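# Unpin hanging towel, fold it, stack on folded towel

## Task

Remove the two clothespins from the towel hanging on the drying rack and place both inside the small box; then fold that towel flat in half with its edges matched, the same way as the already folded towel, and set it neatly aligned on top of that folded towel, which has to remain folded; the drying rack must still be upright at the end.

## Robot and tools

Robot: two arms, left_arm and right_arm, each ending in a five-finger hand (left_arm has a left hand, right_arm a right hand). Bases in the scene frame: left_arm at (-0.001, +0.350, 0) m, quat_wxyz (+1.000, 0, 0, -0.025); right_arm at (-0.039, -0.502, 0) m, quat_wxyz (+1.000, 0, 0, +0.007). A camera stand sits behind the arms.

Scene frame: origin at table-top height, halfway between the arms' nominal bases; +z up, +x forward over the table, +y toward left_arm. Reported positions (m), orientations (quat_wxyz) and velocities are in this frame. Offsets you send are instead along each arm's current Hand target axes.

Hand point: a point fixed to the palm, 0.15 m out from the wrist flange along the fingers and 0.05 m in front of the palm. Its +z runs along the straight fingers, +y out of the palm, +x across the palm: away from the thumb on the right hand, toward the thumb on the left hand. Straight fingertips reach 0.06-0.07 m past the point and sit 0.06 m behind it (-y). A bracket on the little-finger side of the wrist can strike things. With fingers level the wrist can hang below the point (up to 0.11 m palm down, 0.23 m palm up) and hit the table first.

The row: every command row is 28 numbers, each in [-1, 1], always covering both arms. Order: left_arm dx, dy, dz, rx, ry, rz; left hand thumb_turn, thumb_bend, index, middle, ring, little; left force_limit, speed; then the same 14 for right_arm. dx..rz are an offset (not a pose) from that arm's Hand target at the start of the action or move, along the Hand target's own axes; 1.0 = 0.6 m or 180 degrees; rx, ry, rz form one rotation vector. Sending six zeros re-commands the current Hand target. Finger values: -1 open/straight, +1 closed (thumb_turn +1 puts the thumb opposite the fingers). force_limit: -1 about 0 N up to +1 = 10 N at the fingertip (15 N for the two thumb motors). speed: rises linearly to full at +0.48, full above that. Hand numbers are absolute targets; to keep a hand unchanged repeat the last eight hand numbers actually sent (if none yet, its hand_measured plus hand_force_limit and hand_speed). For a soft grip, close with speed -0.94 or below. With the thumb turned in, the hand holds things about 0.035-0.065 m thick, handles down to 0.025 m.

Tools:
- execute_actions(actions, cameras): actions is a list of actions; each action is up to 15 rows, one per 1/30 s step, the last row held to fill 15 steps. Every row counts from the start pose of its action, so repeating an offset keeps moving. Images come only with an empty list or when cameras names them.
- move(target, speed, blend, stop_force, zero, blocking, cameras): straight-line path of each hand point to its offset in target (one 28-number row, or up to 15 rows, all counted from the same starting Hand targets). speed in m/s, 0.002-3.6, default 0.25 (turns up to twice that in rad/s); one value or one per target. blend in m rounds corners of a list. stop_force in N, 3-120, ends an arm's path when it feels that much push; do not rely on it for light or loose objects, and leave it out when moving away from a contact. zero (default true) re-zeroes before the move. blocking=false returns early (not with stop_force). Paths do not avoid obstacles; route around each arm's own base.
- wait(seconds 0-10, cameras); stop(cameras) brakes a running move.
- zoom_image(camera, region [x0,y0,x1,y1] px, at most 504x504) on cam_high, cam_left_wrist or cam_right_wrist (all 896x504).
- show_instructions(): shows the reference pages.
- zero_wrist_force(arm); finished_scene(scene=1) ends the scene for good.

Results: per arm end_effector_position, quat, velocities, Hand target (your last commanded pose after clipping; next offsets start here; the hand often rests a little short of it), joint positions and torques, Wrist force/torque (tool axes, plus peak line), hand_measured, hand_stopped_by (moving, target, force, stalled, fault), hand_load_n (positive = finger pushed open; near 0 after a lost grip). move adds a move: line such as done, off_target, moving, held or fault, plus limits (paced = clipped, held = steps withheld). Commanded orientation is clipped to 32 degrees from the measured one each step.

Avoid: dropping or flinging items, anything leaving the table, knocking over the drying rack, hard hits on fixed objects, pressing targets past firm contacts (arms are stiff), closing one hand on the other or bumping the arms together. Joint contact torque limits are 132 N m (shoulders, elbow) and 24.6 N m (wrists); about 150 N of outside force, or a torque limit, stops the arm for 10 s. Holding loads or straining toward unreachable poses heats motors; MOTOR HOT warns at 70 °C and at 85 °C the arm brakes for 30-60 s. Loose objects may occasionally get nudged by outside pushes.

Each tool is called after "Request:" in YAML: its name, and indented under it one key for each argument.

Reference images:

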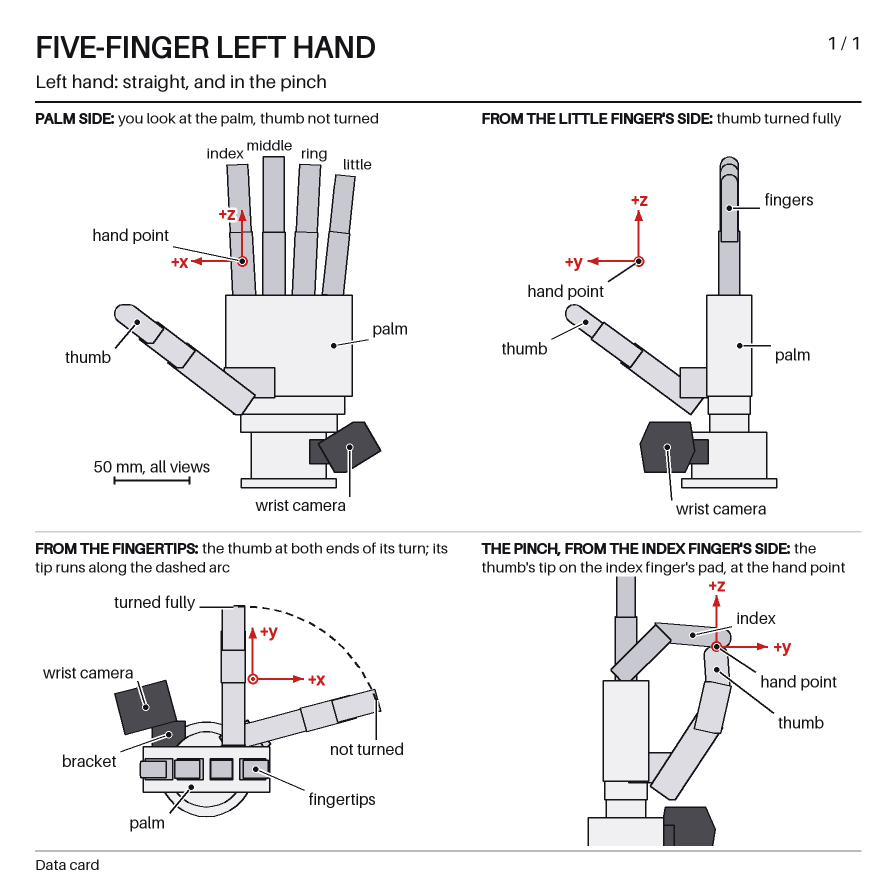

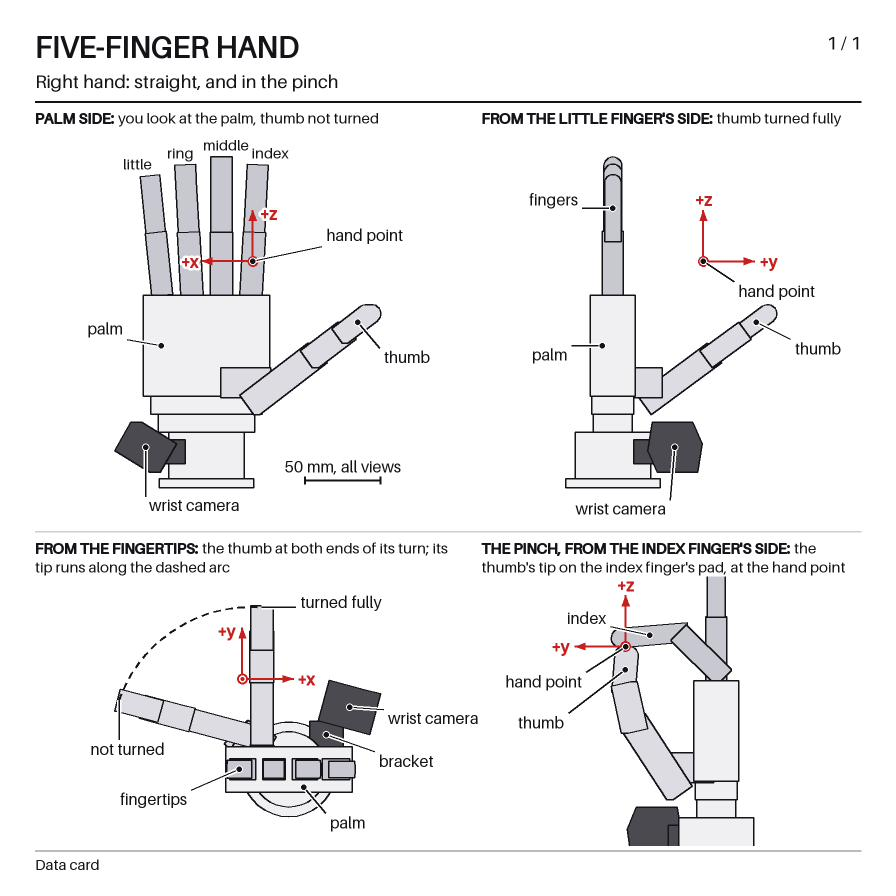

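## Session

Request:
execute_actions:
  actions: []

Scene clock: 0.00 s.
left_arm: end_effector_position=(+0.2564, +0.2703, +0.1073) hand_measured=(-1.000, -1.000, -1.000, -1.000, -1.000, -1.000) hand_load_n=(+0.0, +0.0, +0.0, +0.0, +0.0, +0.0) hand_stopped_by=(target, target, target, target, target, target) hand_force_limit=0.00 hand_speed=-0.80 end_effector_quat_wxyz=(-0.527, +0.713, +0.460, -0.043) | right_arm: end_effector_position=(+0.3995, -0.1734, +0.2804) hand_measured=(-1.000, -1.000, -1.000, -1.000, -1.000, -1.000) hand_load_n=(+0.0, +0.0, +0.0, +0.0, +0.0, +0.0) hand_stopped_by=(target, target, target, target, target, target) hand_force_limit=0.00 hand_speed=-0.80 end_effector_quat_wxyz=(+0.190, +0.223, +0.953, +0.080)
Joint positions: left_arm=[2.814 -2.229 -1.926 1.534 -2.049 -0.233] | right_arm=[0.4 -1.386 1.529 1.023 1.669 -0.718]
Joint velocities: within noise
Joint torques (N m): no reading
Wrist force (N): no reading
Wrist torque (N m): no reading
Wrist force, peak (N): no reading
Hand target: left_arm +0.2564, +0.2703, +0.1073; -0.527, +0.713, +0.460, -0.043 | right_arm +0.3995, -0.1734, +0.2804; +0.190, +0.223, +0.953, +0.080

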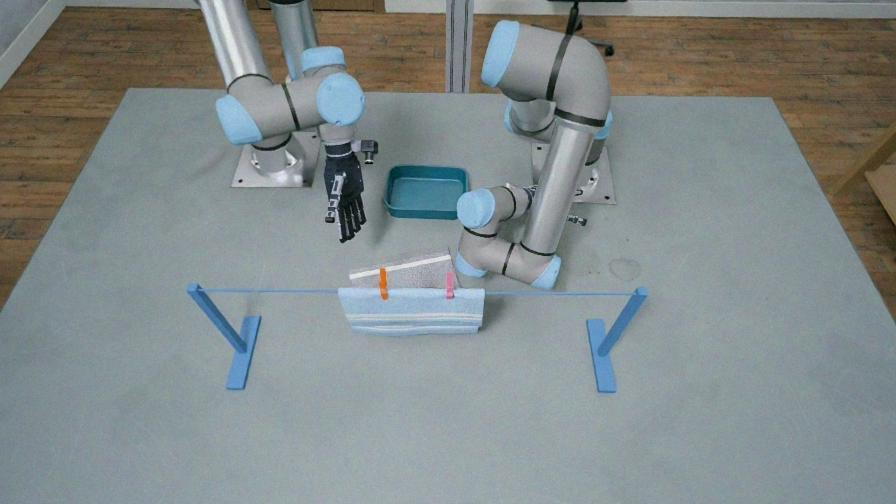

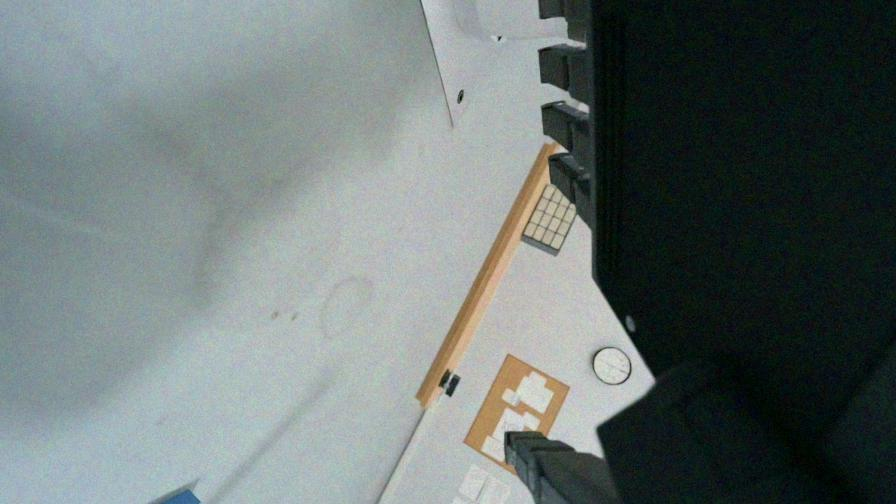

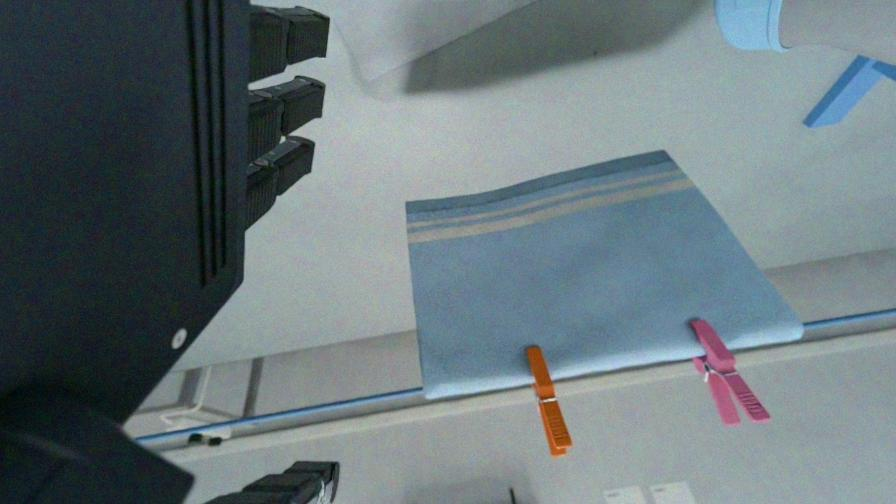

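Request:
zoom_image:
  camera: "cam_high"
  region: [300, 140, 540, 350]

Request:
zoom_image:
  camera: "cam_high"
  region: [170, 230, 674, 420]

Request:
zoom_image:
  camera: "cam_right_wrist"
  region: [392, 100, 896, 504]

Scaled by 2.100 from the camera's 896x504 image, which has a finer 1280x720 frame.

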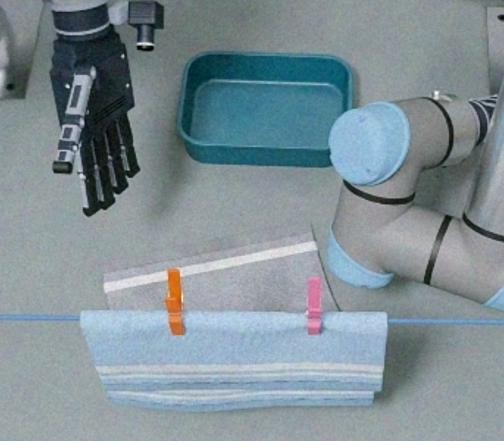

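Scaled by 1.000.

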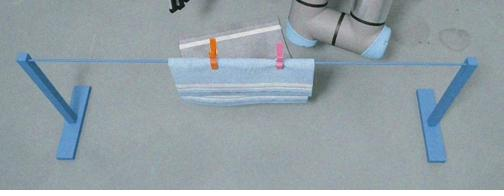

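Scaled by 1.000.

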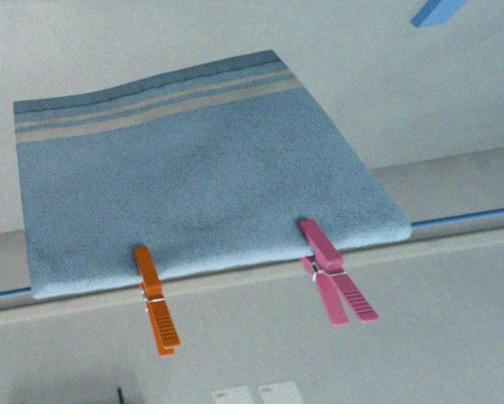

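Request:
zoom_image:
  camera: "cam_right_wrist"
  region: [500, 300, 640, 480]

Request:
zoom_image:
  camera: "cam_right_wrist"
  region: [660, 290, 820, 450]

Request:
zoom_image:
  camera: "cam_high"
  region: [330, 230, 500, 350]

Scaled by 2.800 from the camera's 896x504 image, which has a finer 1280x720 frame.

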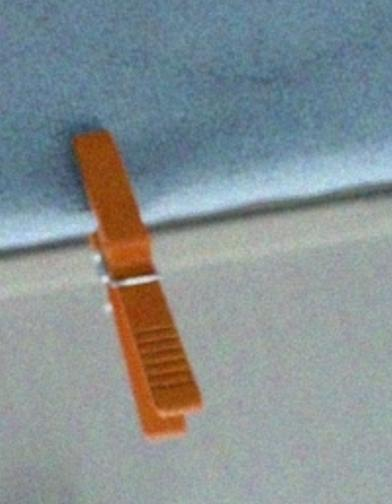

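Scaled by 3.150 from the camera's 896x504 image, which has a finer 1280x720 frame.

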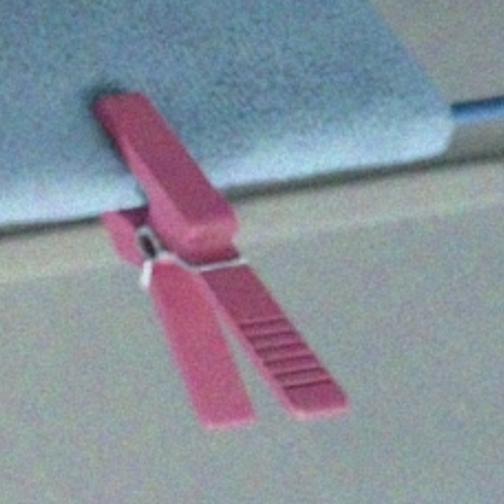

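Scaled by 2.965 from the camera's 896x504 image, which has a finer 1280x720 frame.

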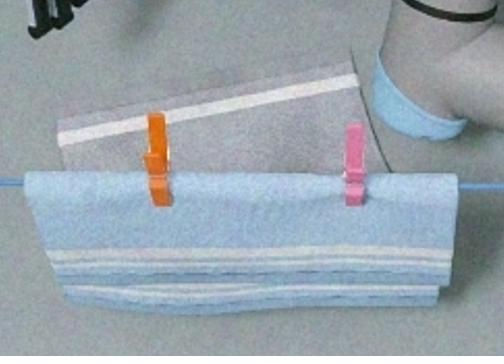

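Request:
move:
  target:
    - [0.1412,-0.2637,-0.1466,0,0,0,-1,-1,-1,-1,-1,-1,0,-0.8,0,0,0,0,0,0,-1,-1,-1,-1,-1,-1,0,-0.8]
    - [0.457,-0.2222,-0.2692,-0.0944,0.7125,0.2465,-1,-1,-1,-1,-1,-1,0,-0.8,0,0,0,0,0,0,-1,-1,-1,-1,-1,-1,0,-0.8]
  speed: 0.3
  blend: 0.03
  cameras: ["all"]

Scene clock: 135.63 s.
left_arm: end_effector_position=(+0.2610, +0.2726, +0.3114) hand_measured=(-1.000, -1.000, -1.000, -1.000, -1.000, -1.000) hand_load_n=(-0.5, +0.0, +0.0, +0.0, -0.5, +0.0) hand_stopped_by=(target, target, target, target, target, target) hand_force_limit=0.00 hand_speed=-0.80 end_effector_quat_wxyz=(-0.537, +0.722, +0.435, -0.024) | right_arm: end_effector_position=(+0.3995, -0.1734, +0.2804) hand_measured=(-1.000, -1.000, -1.000, -1.000, -1.000, -1.000) hand_load_n=(+0.0, +0.0, +0.0, +0.0, -0.5, +0.0) hand_stopped_by=(target, target, target, target, target, target) hand_force_limit=0.00 hand_speed=-0.80 end_effector_quat_wxyz=(+0.190, +0.223, +0.953, +0.080)
Joint positions: left_arm=[2.795 -1.879 -1.807 1.053 -2.097 -0.225] | right_arm=[0.4 -1.386 1.529 1.023 1.669 -0.718]
Joint torques (N m): left_arm=[7.65 28.07 24.75 -3.52 1.39 -0.75] | right_arm=[-0.21 -28.77 -21.93 1.63 0.21 -0.16]
Wrist force (N): left_arm=[0.2 0.6 0.1] | right_arm=[-0.1 0.2 0.1]
Wrist torque (N m): left_arm=[0.09 -0.05 -0.03] | right_arm=[0.03 0.01 0.00]
Wrist force, peak (N): left_arm=[-0.9 2.6 0.9] | right_arm=[0.3 0.2 0.4]
Hand target: left_arm +0.2610, +0.2726, +0.3114; -0.537, +0.722, +0.436, -0.024 (not the last commanded pose) | right_arm +0.3995, -0.1734, +0.2804; +0.190, +0.223, +0.953, +0.080
Off the commanded pose: left_arm 0.198 m, 133 deg | right_arm 0.000 m, 0 deg.
move: held (left_arm; a check stopped the path); path passed 1 of 2 targets; limits=held
pose unreachable (left arm): on one or more control steps of this call, first in action 0 (counted from 0), this arm could not follow its commanded pose, so it was not sent that pose on those steps. It may still have moved: this result reports where it is.
cause: moving toward the commanded pose would bring two parts of the arm too close to each other (joints 4 (wrist 1) to 6 (wrist 3) lie between them).
camera_calibration:
cam_left_wrist: T_world_to_cam=[[-0.438779, 0.207341, 0.874347, -0.218103], [0.897549, 0.148056, 0.415313, -0.407752], [-0.0433412, 0.967, -0.251062, -0.0576869], [0, 0, 0, 1]] pos_world=[0.267778, 0.161375, 0.345559]

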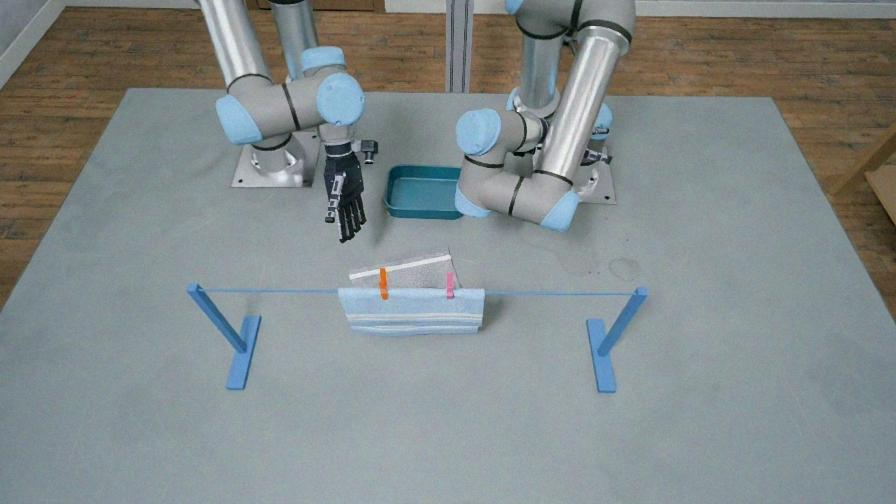

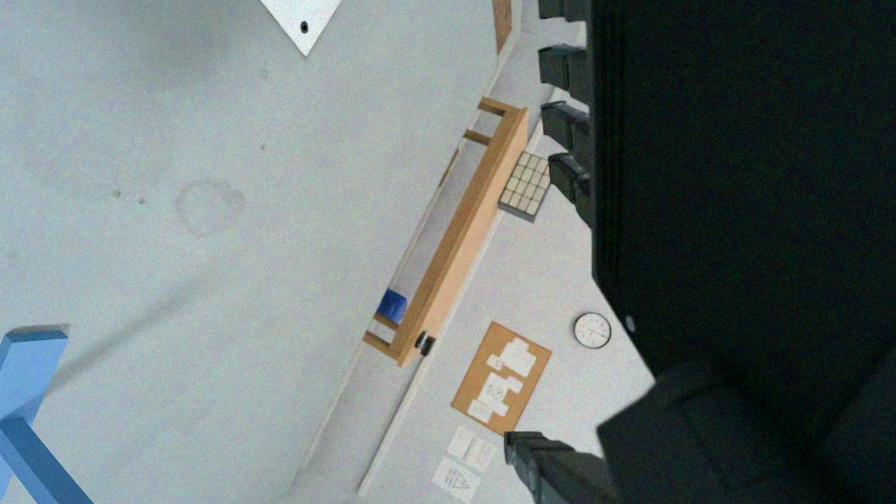

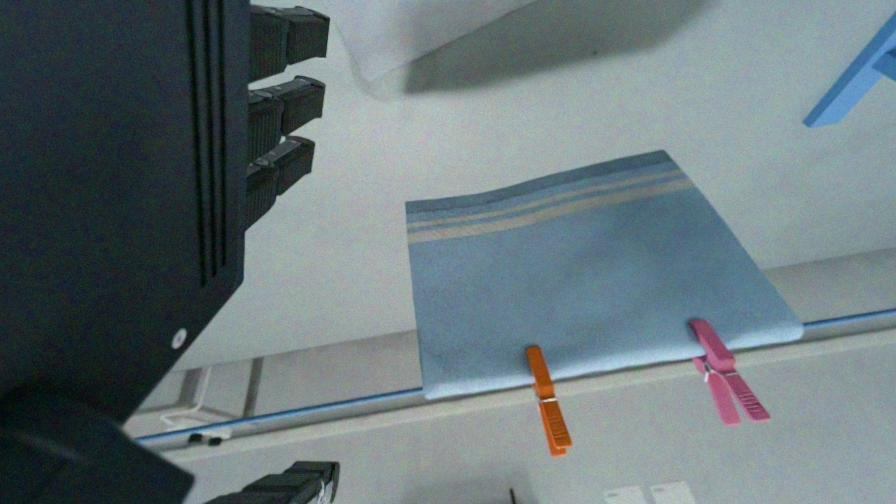

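Request:
move:
  target: [0.185,0.0192,-0.2767,-0.4594,0.0038,0.1078,-1,-1,-1,-1,-1,-1,0,-0.8,-0.0755,0.0947,-0.1672,0.2473,-0.3614,-0.5767,-1,-1,-1,-1,-1,-1,0,-0.8]
  speed: 0.3
  cameras: ["all"]

Scene clock: 199.97 s.
left_arm: end_effector_position=(+0.4202, +0.2195, +0.4203) hand_measured=(-1.000, -1.000, -1.000, -1.000, -1.000, -1.000) hand_load_n=(+0.0, +0.0, +0.0, +0.0, +0.0, +0.0) hand_stopped_by=(target, target, target, target, target, target) hand_force_limit=0.00 hand_speed=-0.80 end_effector_quat_wxyz=(+0.079, +0.953, +0.223, +0.190) | right_arm: end_effector_position=(+0.4195, -0.1505, +0.4004) hand_measured=(-1.000, -1.000, -1.000, -1.000, -1.000, -1.000) hand_load_n=(+0.0, +0.5, +0.0, +0.0, +0.0, +0.0) hand_stopped_by=(target, target, target, target, target, target) hand_force_limit=0.00 hand_speed=-0.80 end_effector_quat_wxyz=(+0.500, -0.500, +0.500, -0.500) end_effector_velocity=(+0.000, +0.001, +0.000) end_effector_angular_velocity=(-0.006, +0.000, +0.003)
Joint positions: left_arm=[3.418 -1.468 -1.475 1.758 -1.416 1.308] | right_arm=[0.626 -1.648 1.715 -0.068 2.211 -3.142]
Joint velocities: left_arm=[within noise] | right_arm=[0 0.001 0 -0.001 -0.003 -0.006]
Joint torques (N m): left_arm=[0.88 8.76 29.52 -3.87 2.31 1.64] | right_arm=[12.33 -14.42 -31.08 -1.62 -0.92 -2.47]
Wrist force (N): left_arm=[0.3 1.3 1.1] | right_arm=[-0.9 -1.9 0.0]
Wrist torque (N m): left_arm=[0.09 -0.11 -0.08] | right_arm=[-0.30 0.06 -0.29]
Wrist force, peak (N): left_arm=[1.0 1.1 1.2] | right_arm=[-1.3 -2.2 0.1]
Hand target: left_arm +0.4202, +0.2195, +0.4203; +0.079, +0.953, +0.223, +0.190 | right_arm +0.4195, -0.1503, +0.4004; +0.500, -0.500, +0.500, -0.500
Off the commanded pose: left_arm 0.000 m, 0 deg | right_arm 0.000 m, 0 deg.
move: done
camera_calibration:
cam_left_wrist: T_world_to_cam=[[-0.178089, 0.971348, -0.157373, -0.0760798], [0.566718, 0.231989, 0.790577, -0.625138], [0.804434, 0.0516073, -0.591796, 0.0158892], [0, 0, 0, 1]] pos_world=[0.327946, 0.218105, 0.49165]
cam_right_wrist: T_world_to_cam=[[-0.00828535, -0.317355, -0.948271, 0.330925], [-0.527574, 0.806969, -0.265456, 0.447019], [0.849469, 0.498083, -0.174114, -0.101218], [0, 0, 0, 1]] pos_world=[0.324559, -0.205295, 0.414847]

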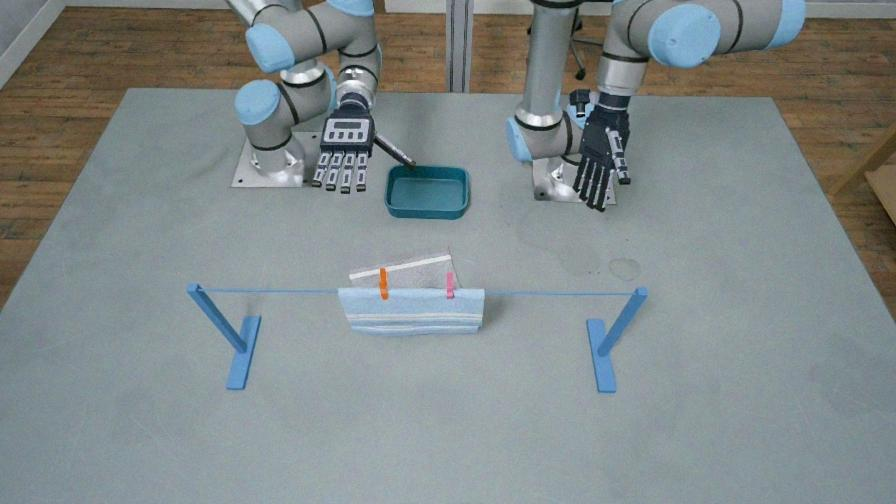

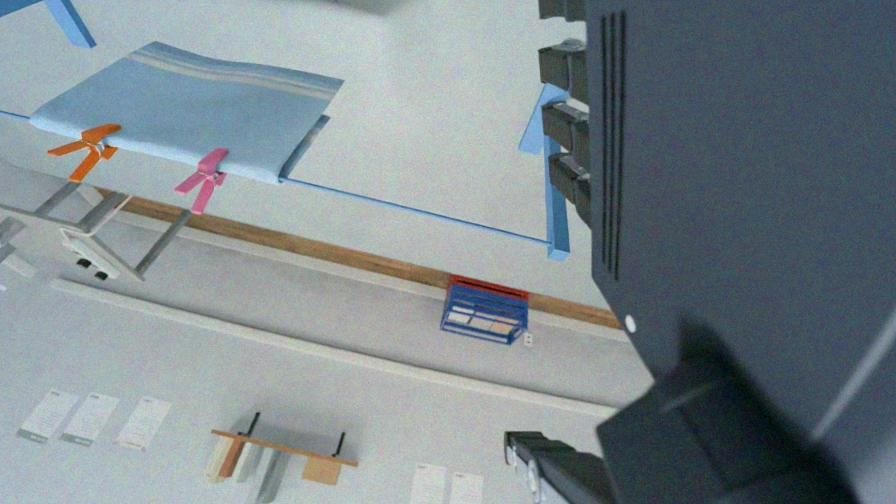

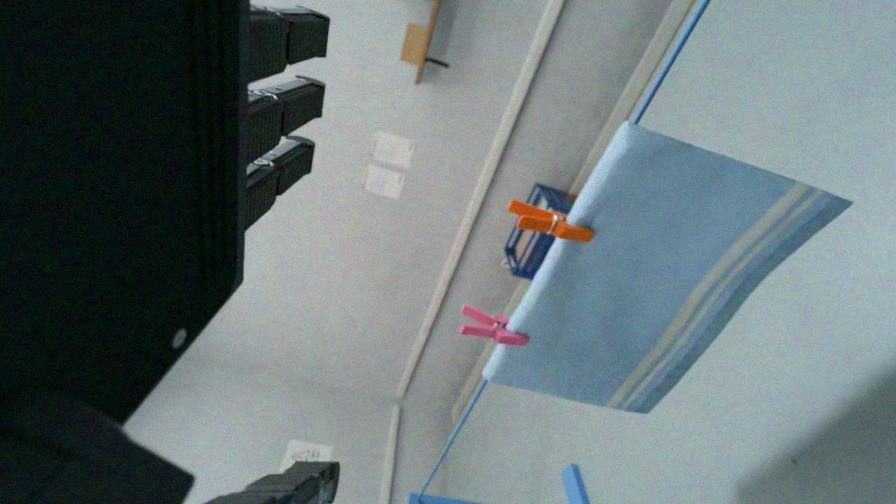

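Request:
zoom_image:
  camera: "cam_left_wrist"
  region: [0, 20, 360, 230]

Request:
zoom_image:
  camera: "cam_right_wrist"
  region: [400, 80, 880, 440]

Request:
zoom_image:
  camera: "cam_right_wrist"
  region: [440, 180, 620, 360]

Request:
zoom_image:
  camera: "cam_left_wrist"
  region: [30, 100, 240, 230]

Scaled by 1.400 from the camera's 896x504 image, which has a finer 1280x720 frame.

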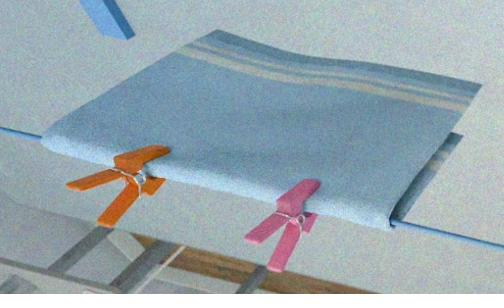

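Scaled by 1.050 from the camera's 896x504 image, which has a finer 1280x720 frame.

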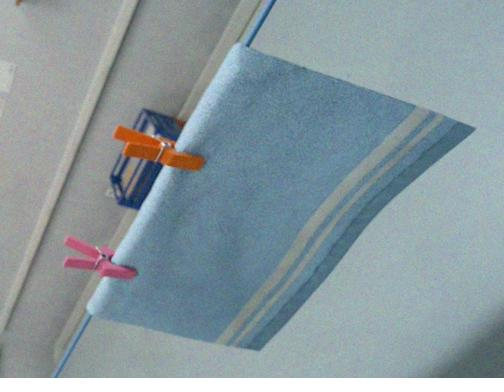

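Scaled by 2.800 from the camera's 896x504 image, which has a finer 1280x720 frame.

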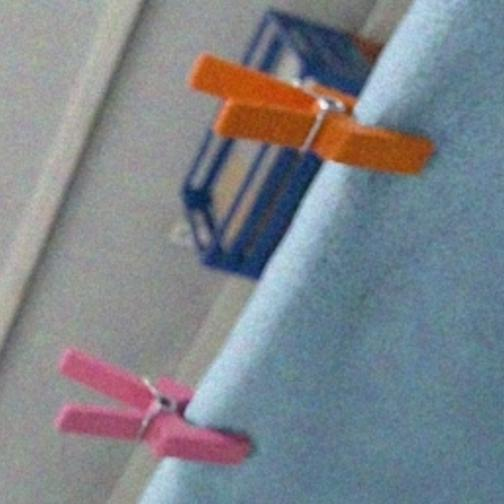

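Scaled by 2.400 from the camera's 896x504 image, which has a finer 1280x720 frame.

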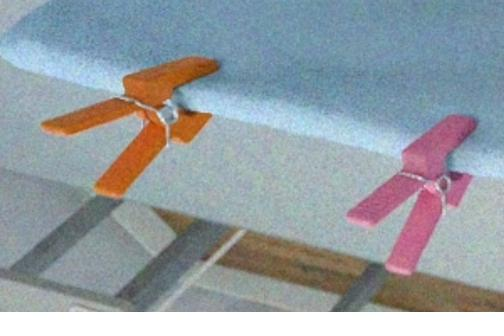

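Request:
move:
  target: [0,0,0,0,0,0,-1,-1,-1,-1,-1,-1,0,-0.8,-0.073,0,0.1342,-0.1111,0,0,1,-0.1,-0.5,-0.5,-1,-1,0,0]
  speed: 0.2
  cameras: ["all"]

Scene clock: 316.17 s.
left_arm: end_effector_position=(+0.4202, +0.2195, +0.4203) hand_measured=(-1.000, -1.000, -1.000, -1.000, -1.000, -1.000) hand_load_n=(+0.0, +0.0, +0.0, +0.0, +0.0, +0.0) hand_stopped_by=(target, target, target, target, target, target) hand_force_limit=0.00 hand_speed=-0.80 end_effector_quat_wxyz=(+0.079, +0.953, +0.223, +0.190) | right_arm: end_effector_position=(+0.5000, -0.1067, +0.4005) hand_measured=(+1.000, -0.100, -0.500, -0.500, -1.000, -1.000) hand_load_n=(+0.0, +0.0, +0.0, +0.0, +0.0, +0.0) hand_stopped_by=(target, target, target, target, target, target) hand_force_limit=0.00 hand_speed=0.00 end_effector_quat_wxyz=(-0.406, +0.579, -0.579, +0.406) end_effector_velocity=(+0.000, +0.000, +0.000) end_effector_angular_velocity=(-0.002, +0.003, +0.000)
Joint positions: left_arm=[3.418 -1.468 -1.475 1.758 -1.416 1.308] | right_arm=[0.554 -1.279 1.114 0.571 2.101 -2.927]
Joint velocities: left_arm=[within noise] | right_arm=[0 0.002 -0.004 0.006 0 0]
Joint torques (N m): left_arm=[2.69 8.14 29.44 -3.91 1.63 1.06] | right_arm=[10.79 -26.91 -33.34 1.46 -0.36 -1.48]
Wrist force (N): left_arm=[0.1 1.1 1.1] | right_arm=[-0.8 -1.6 0.3]
Wrist torque (N m): left_arm=[0.06 -0.08 -0.10] | right_arm=[-0.26 -0.01 -0.11]
Wrist force, peak (N): left_arm=[0.6 1.3 1.5] | right_arm=[-1.2 -2.4 -0.1]
Hand target: left_arm +0.4202, +0.2195, +0.4203; +0.079, +0.953, +0.223, +0.190 | right_arm +0.5000, -0.1066, +0.4005; -0.406, +0.579, -0.579, +0.406
Off the commanded pose: left_arm 0.000 m, 0 deg | right_arm 0.000 m, 0 deg.
move: done
camera_calibration:
cam_left_wrist: T_world_to_cam=[[-0.177772, 0.971389, -0.157485, -0.0761199], [0.566683, 0.231888, 0.790632, -0.625188], [0.804529, 0.0513081, -0.591692, 0.0157921], [0, 0, 0, 1]] pos_world=[0.328046, 0.218105, 0.491649]
cam_right_wrist: T_world_to_cam=[[-0.33173, -0.317266, -0.888424, 0.483324], [-0.586598, 0.806923, -0.0691308, 0.405125], [0.738822, 0.498215, -0.453788, -0.0240206], [0, 0, 0, 1]] pos_world=[0.415725, -0.161595, 0.446503]

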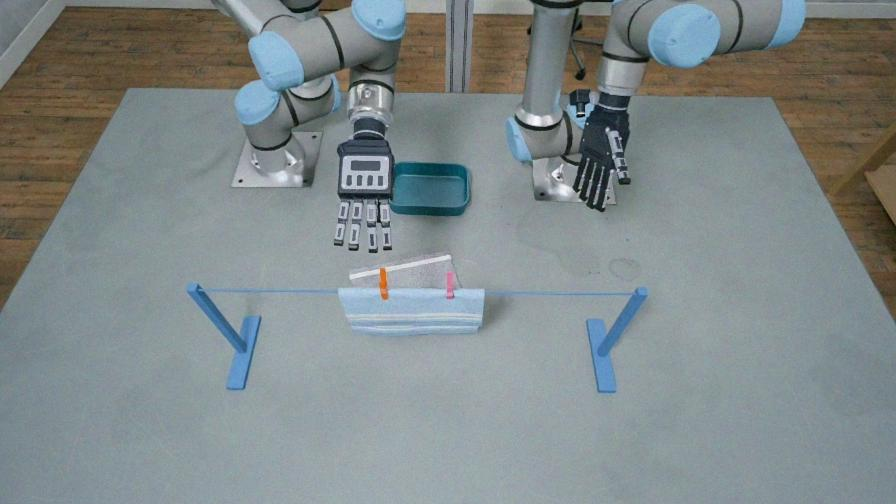

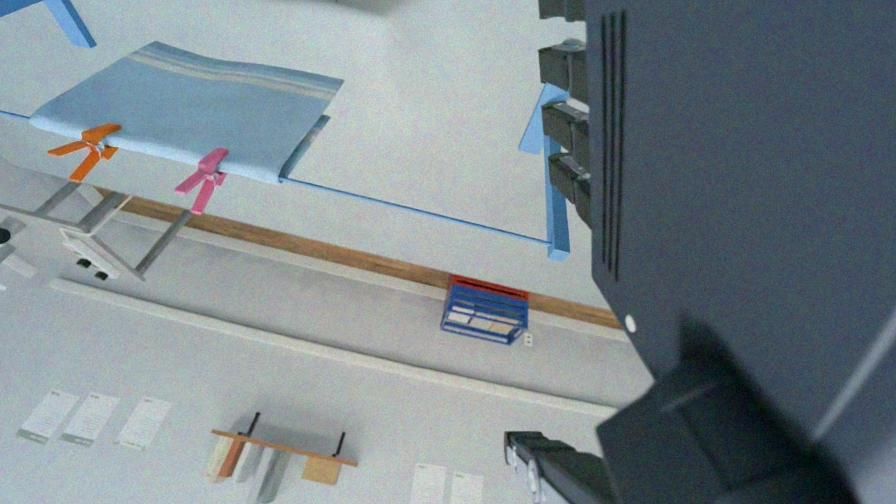

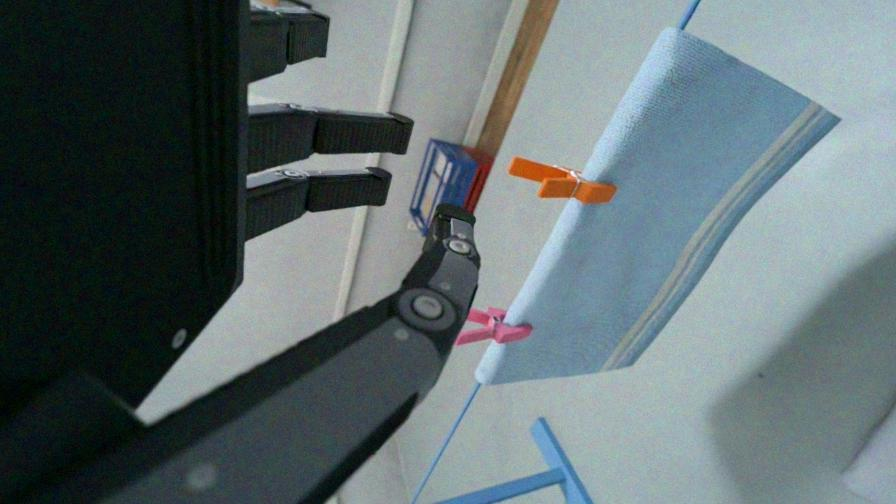

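Request:
zoom_image:
  camera: "cam_right_wrist"
  region: [380, 80, 640, 360]

Scaled by 1.800 from the camera's 896x504 image, which has a finer 1280x720 frame.

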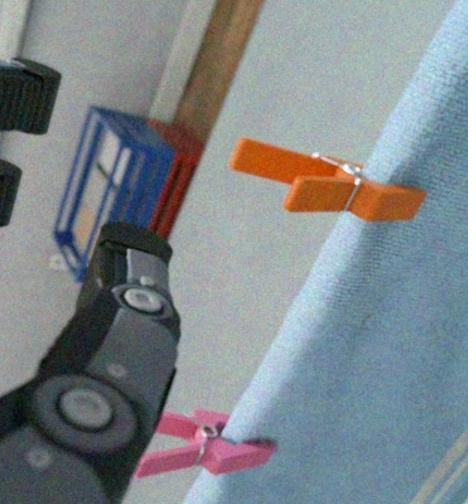

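Request:
move:
  target: [0,0,0,0,0,0,-1,-1,-1,-1,-1,-1,0,-0.8,0,0.0653,0.0912,0,0,0,1,-0.1,-0.5,-0.5,-1,-1,0,0]
  speed: 0.1
  cameras: ["all"]

Request:
zoom_image:
  camera: "cam_right_wrist"
  region: [340, 80, 660, 340]

Request:
zoom_image:
  camera: "cam_left_wrist"
  region: [0, 60, 240, 260]

Scene clock: 337.27 s.
left_arm: end_effector_position=(+0.4202, +0.2195, +0.4203) hand_measured=(-1.000, -1.000, -1.000, -1.000, -1.000, -1.000) hand_load_n=(+0.0, +0.0, +0.0, +0.0, +0.0, +0.0) hand_stopped_by=(target, target, target, target, target, target) hand_force_limit=0.00 hand_speed=-0.80 end_effector_quat_wxyz=(+0.079, +0.953, +0.223, +0.190) | right_arm: end_effector_position=(+0.5381, -0.1067, +0.3449) hand_measured=(+1.000, -0.100, -0.500, -0.500, -1.000, -1.000) hand_load_n=(+0.0, +0.0, +0.0, +0.0, +0.0, +0.0) hand_stopped_by=(target, target, target, target, target, target) hand_force_limit=0.00 hand_speed=0.00 end_effector_quat_wxyz=(-0.406, +0.579, -0.579, +0.406)
Joint positions: left_arm=[3.418 -1.468 -1.475 1.758 -1.416 1.308] | right_arm=[0.513 -1.226 1.185 0.439 2.063 -2.946]
Joint torques (N m): left_arm=[-0.17 7.33 27.48 -4.05 0.21 0.1] | right_arm=[11.32 -43.33 -31.34 -0.53 1.99 2.03]
Wrist force (N): left_arm=[0.4 1.3 1.0] | right_arm=[-0.6 -1.0 0.0]
Wrist torque (N m): left_arm=[0.09 -0.12 -0.09] | right_arm=[-0.16 -0.04 -0.09]
Wrist force, peak (N): left_arm=[0.4 1.4 1.4] | right_arm=[-0.8 -2.1 -0.7]
Hand target: left_arm +0.4202, +0.2195, +0.4203; +0.079, +0.953, +0.223, +0.190 | right_arm +0.5381, -0.1066, +0.3450; -0.406, +0.579, -0.579, +0.406
Off the commanded pose: left_arm 0.000 m, 0 deg | right_arm 0.000 m, 0 deg.
move: done
camera_calibration:
cam_left_wrist: T_world_to_cam=[[-0.177772, 0.971389, -0.157485, -0.0761199], [0.566683, 0.231888, 0.790632, -0.625188], [0.804529, 0.0513081, -0.591692, 0.0157921], [0, 0, 0, 1]] pos_world=[0.328046, 0.218105, 0.491649]
cam_right_wrist: T_world_to_cam=[[-0.332089, -0.317546, -0.88819, 0.446592], [-0.58672, 0.806837, -0.0690892, 0.423656], [0.738564, 0.498175, -0.454252, -0.0771086], [0, 0, 0, 1]] pos_world=[0.453825, -0.161594, 0.390902]

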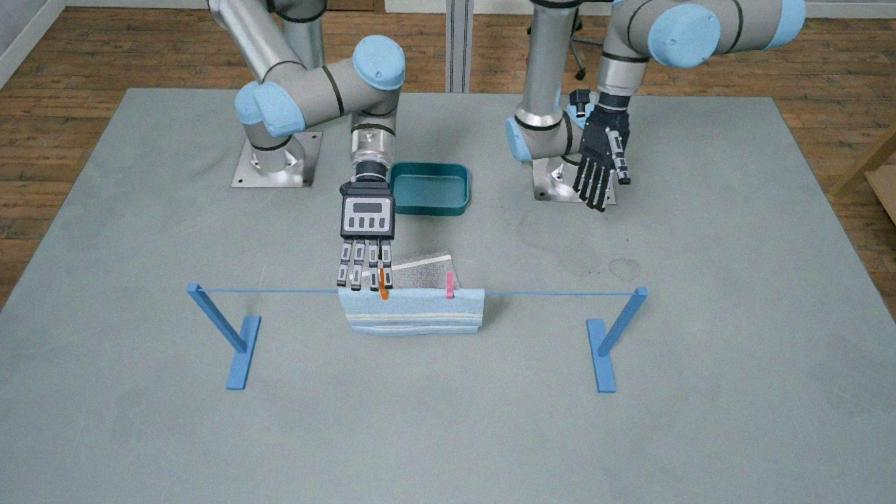

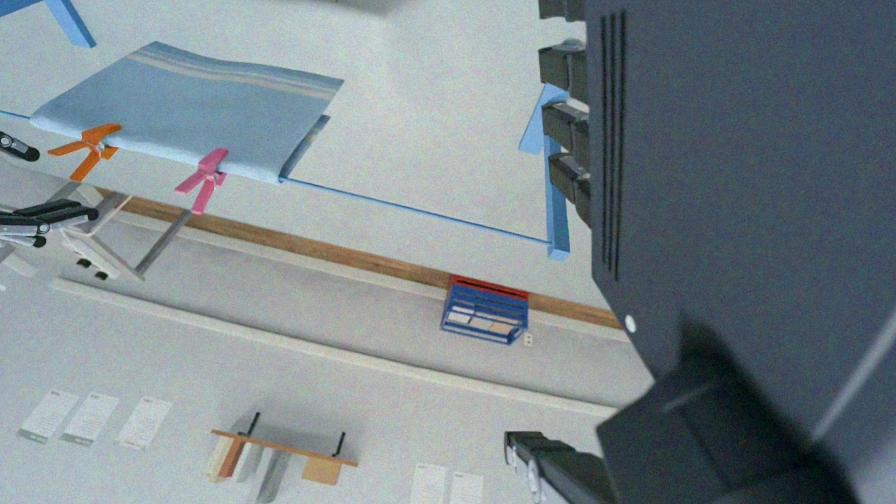

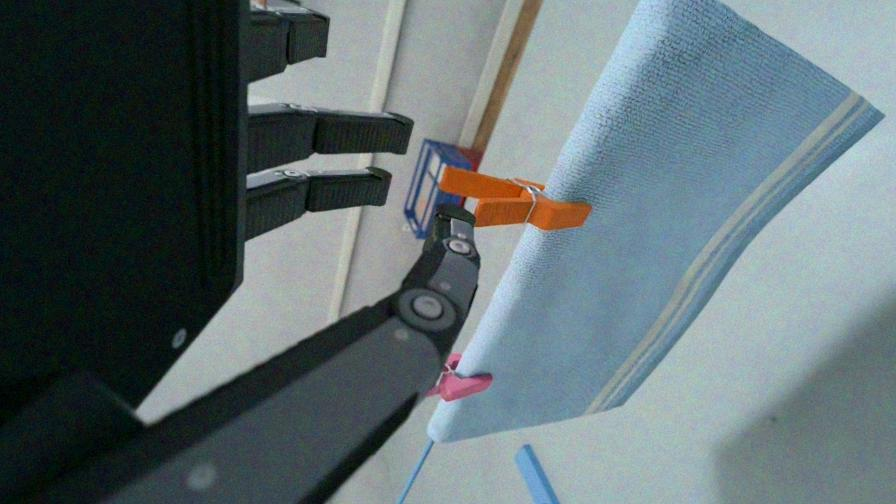

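Scaled by 1.575 from the camera's 896x504 image, which has a finer 1280x720 frame.

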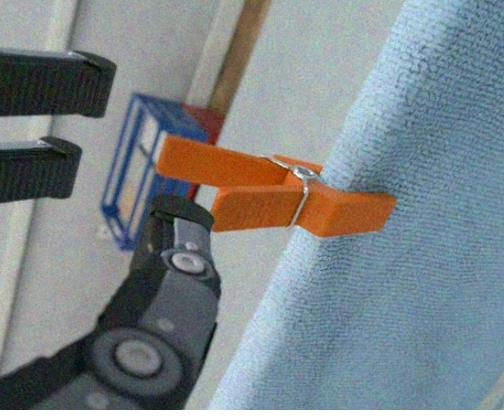

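Scaled by 2.100 from the camera's 896x504 image, which has a finer 1280x720 frame.

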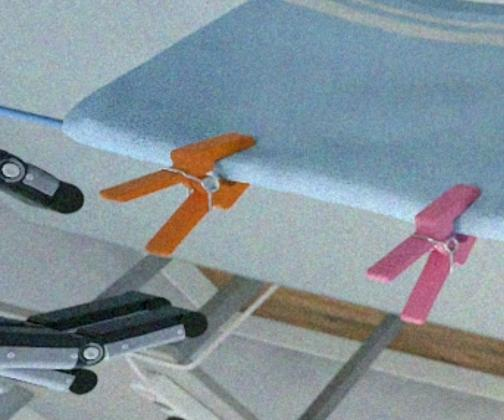

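Request:
move:
  target:
    - [0,0,0,0,0,0,-1,-1,-1,-1,-1,-1,0,-0.8,-0.0067,0.0046,-0.0127,0,0,0,1,-0.1,-0.6,-0.6,-1,-1,0,0]
    - [0,0,0,0,0,0,-1,-1,-1,-1,-1,-1,0,-0.8,-0.0067,0.0352,-0.0016,0,0,0,1,-0.1,-0.6,-0.6,-1,-1,0,0]
  speed: 0.04
  cameras: ["cam_left_wrist","cam_right_wrist"]

Request:
zoom_image:
  camera: "cam_right_wrist"
  region: [340, 80, 660, 340]

Request:
zoom_image:
  camera: "cam_left_wrist"
  region: [0, 80, 180, 230]

Scene clock: 373.70 s.
left_arm: end_effector_position=(+0.4202, +0.2195, +0.4203) hand_measured=(-1.000, -1.000, -1.000, -1.000, -1.000, -1.000) hand_load_n=(+0.0, +0.0, +0.0, +0.0, +0.0, +0.0) hand_stopped_by=(target, target, target, target, target, target) hand_force_limit=0.00 hand_speed=-0.80 end_effector_quat_wxyz=(+0.079, +0.953, +0.223, +0.190) | right_arm: end_effector_position=(+0.5300, -0.1026, +0.3254) hand_measured=(+1.000, -0.100, -0.600, -0.600, -1.000, -1.000) hand_load_n=(+0.0, +0.5, +0.0, +0.0, +0.0, +0.0) hand_stopped_by=(target, target, target, target, target, target) hand_force_limit=0.00 hand_speed=0.00 end_effector_quat_wxyz=(-0.406, +0.579, -0.579, +0.406)
Joint positions: left_arm=[3.418 -1.468 -1.475 1.758 -1.416 1.308] | right_arm=[0.529 -1.234 1.245 0.39 2.077 -2.939]
Joint torques (N m): left_arm=[-2.91 8.09 27.66 -3.72 -0.79 -1.37] | right_arm=[-12.34 -45.92 -32.62 1.21 -1.04 -2.22]
Wrist force (N): left_arm=[0.4 1.3 1.0] | right_arm=[-0.6 -1.1 0.0]
Wrist torque (N m): left_arm=[0.10 -0.13 -0.09] | right_arm=[-0.21 -0.02 -0.23]
Wrist force, peak (N): left_arm=[0.4 1.6 1.2] | right_arm=[-0.6 -1.7 0.3]
Hand target: left_arm +0.4202, +0.2195, +0.4203; +0.079, +0.953, +0.223, +0.190 | right_arm +0.5300, -0.1026, +0.3255; -0.406, +0.579, -0.579, +0.406
Off the commanded pose: left_arm 0.000 m, 0 deg | right_arm 0.000 m, 0 deg.
move: done
camera_calibration:
cam_left_wrist: T_world_to_cam=[[-0.177772, 0.971389, -0.157485, -0.0761199], [0.566683, 0.231888, 0.790632, -0.625188], [0.804529, 0.0513081, -0.591692, 0.0157921], [0, 0, 0, 1]] pos_world=[0.328046, 0.218105, 0.491649]
cam_right_wrist: T_world_to_cam=[[-0.331878, -0.317336, -0.888344, 0.427881], [-0.586806, 0.806785, -0.0689759, 0.414236], [0.738591, 0.498394, -0.453968, -0.0821087], [0, 0, 0, 1]] pos_world=[0.445725, -0.157494, 0.371403]
Images, in order (width x height): cam_left_wrist 896x504, cam_right_wrist 896x504.

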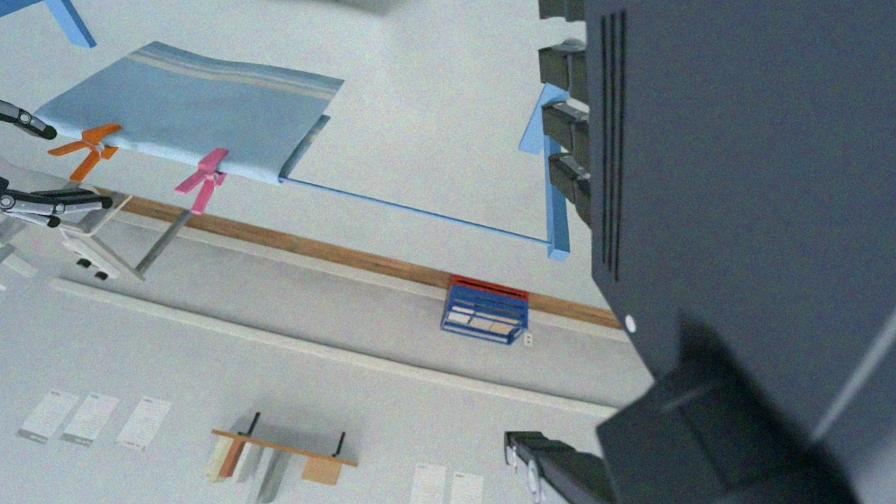

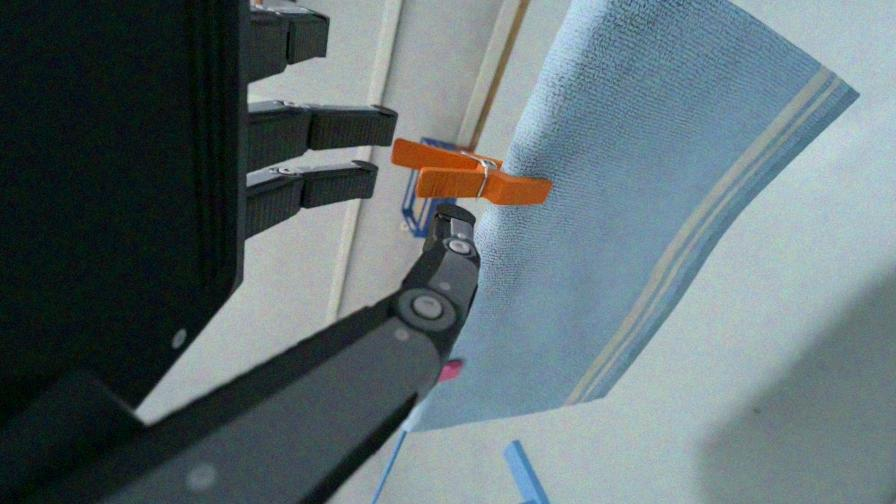

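Scaled by 1.575 from the camera's 896x504 image, which has a finer 1280x720 frame.

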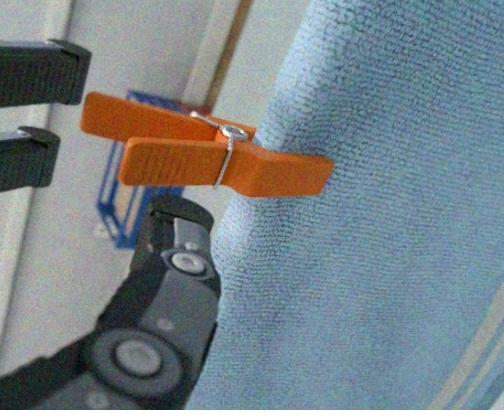

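Scaled by 2.800 from the camera's 896x504 image, which has a finer 1280x720 frame.

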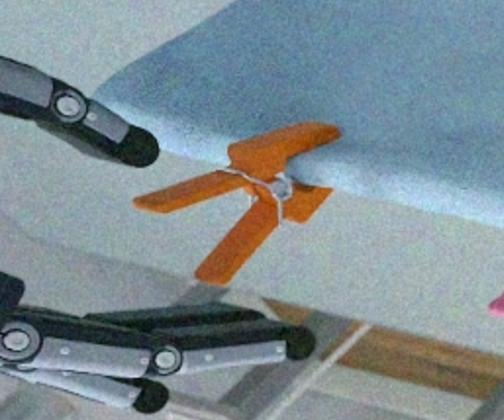

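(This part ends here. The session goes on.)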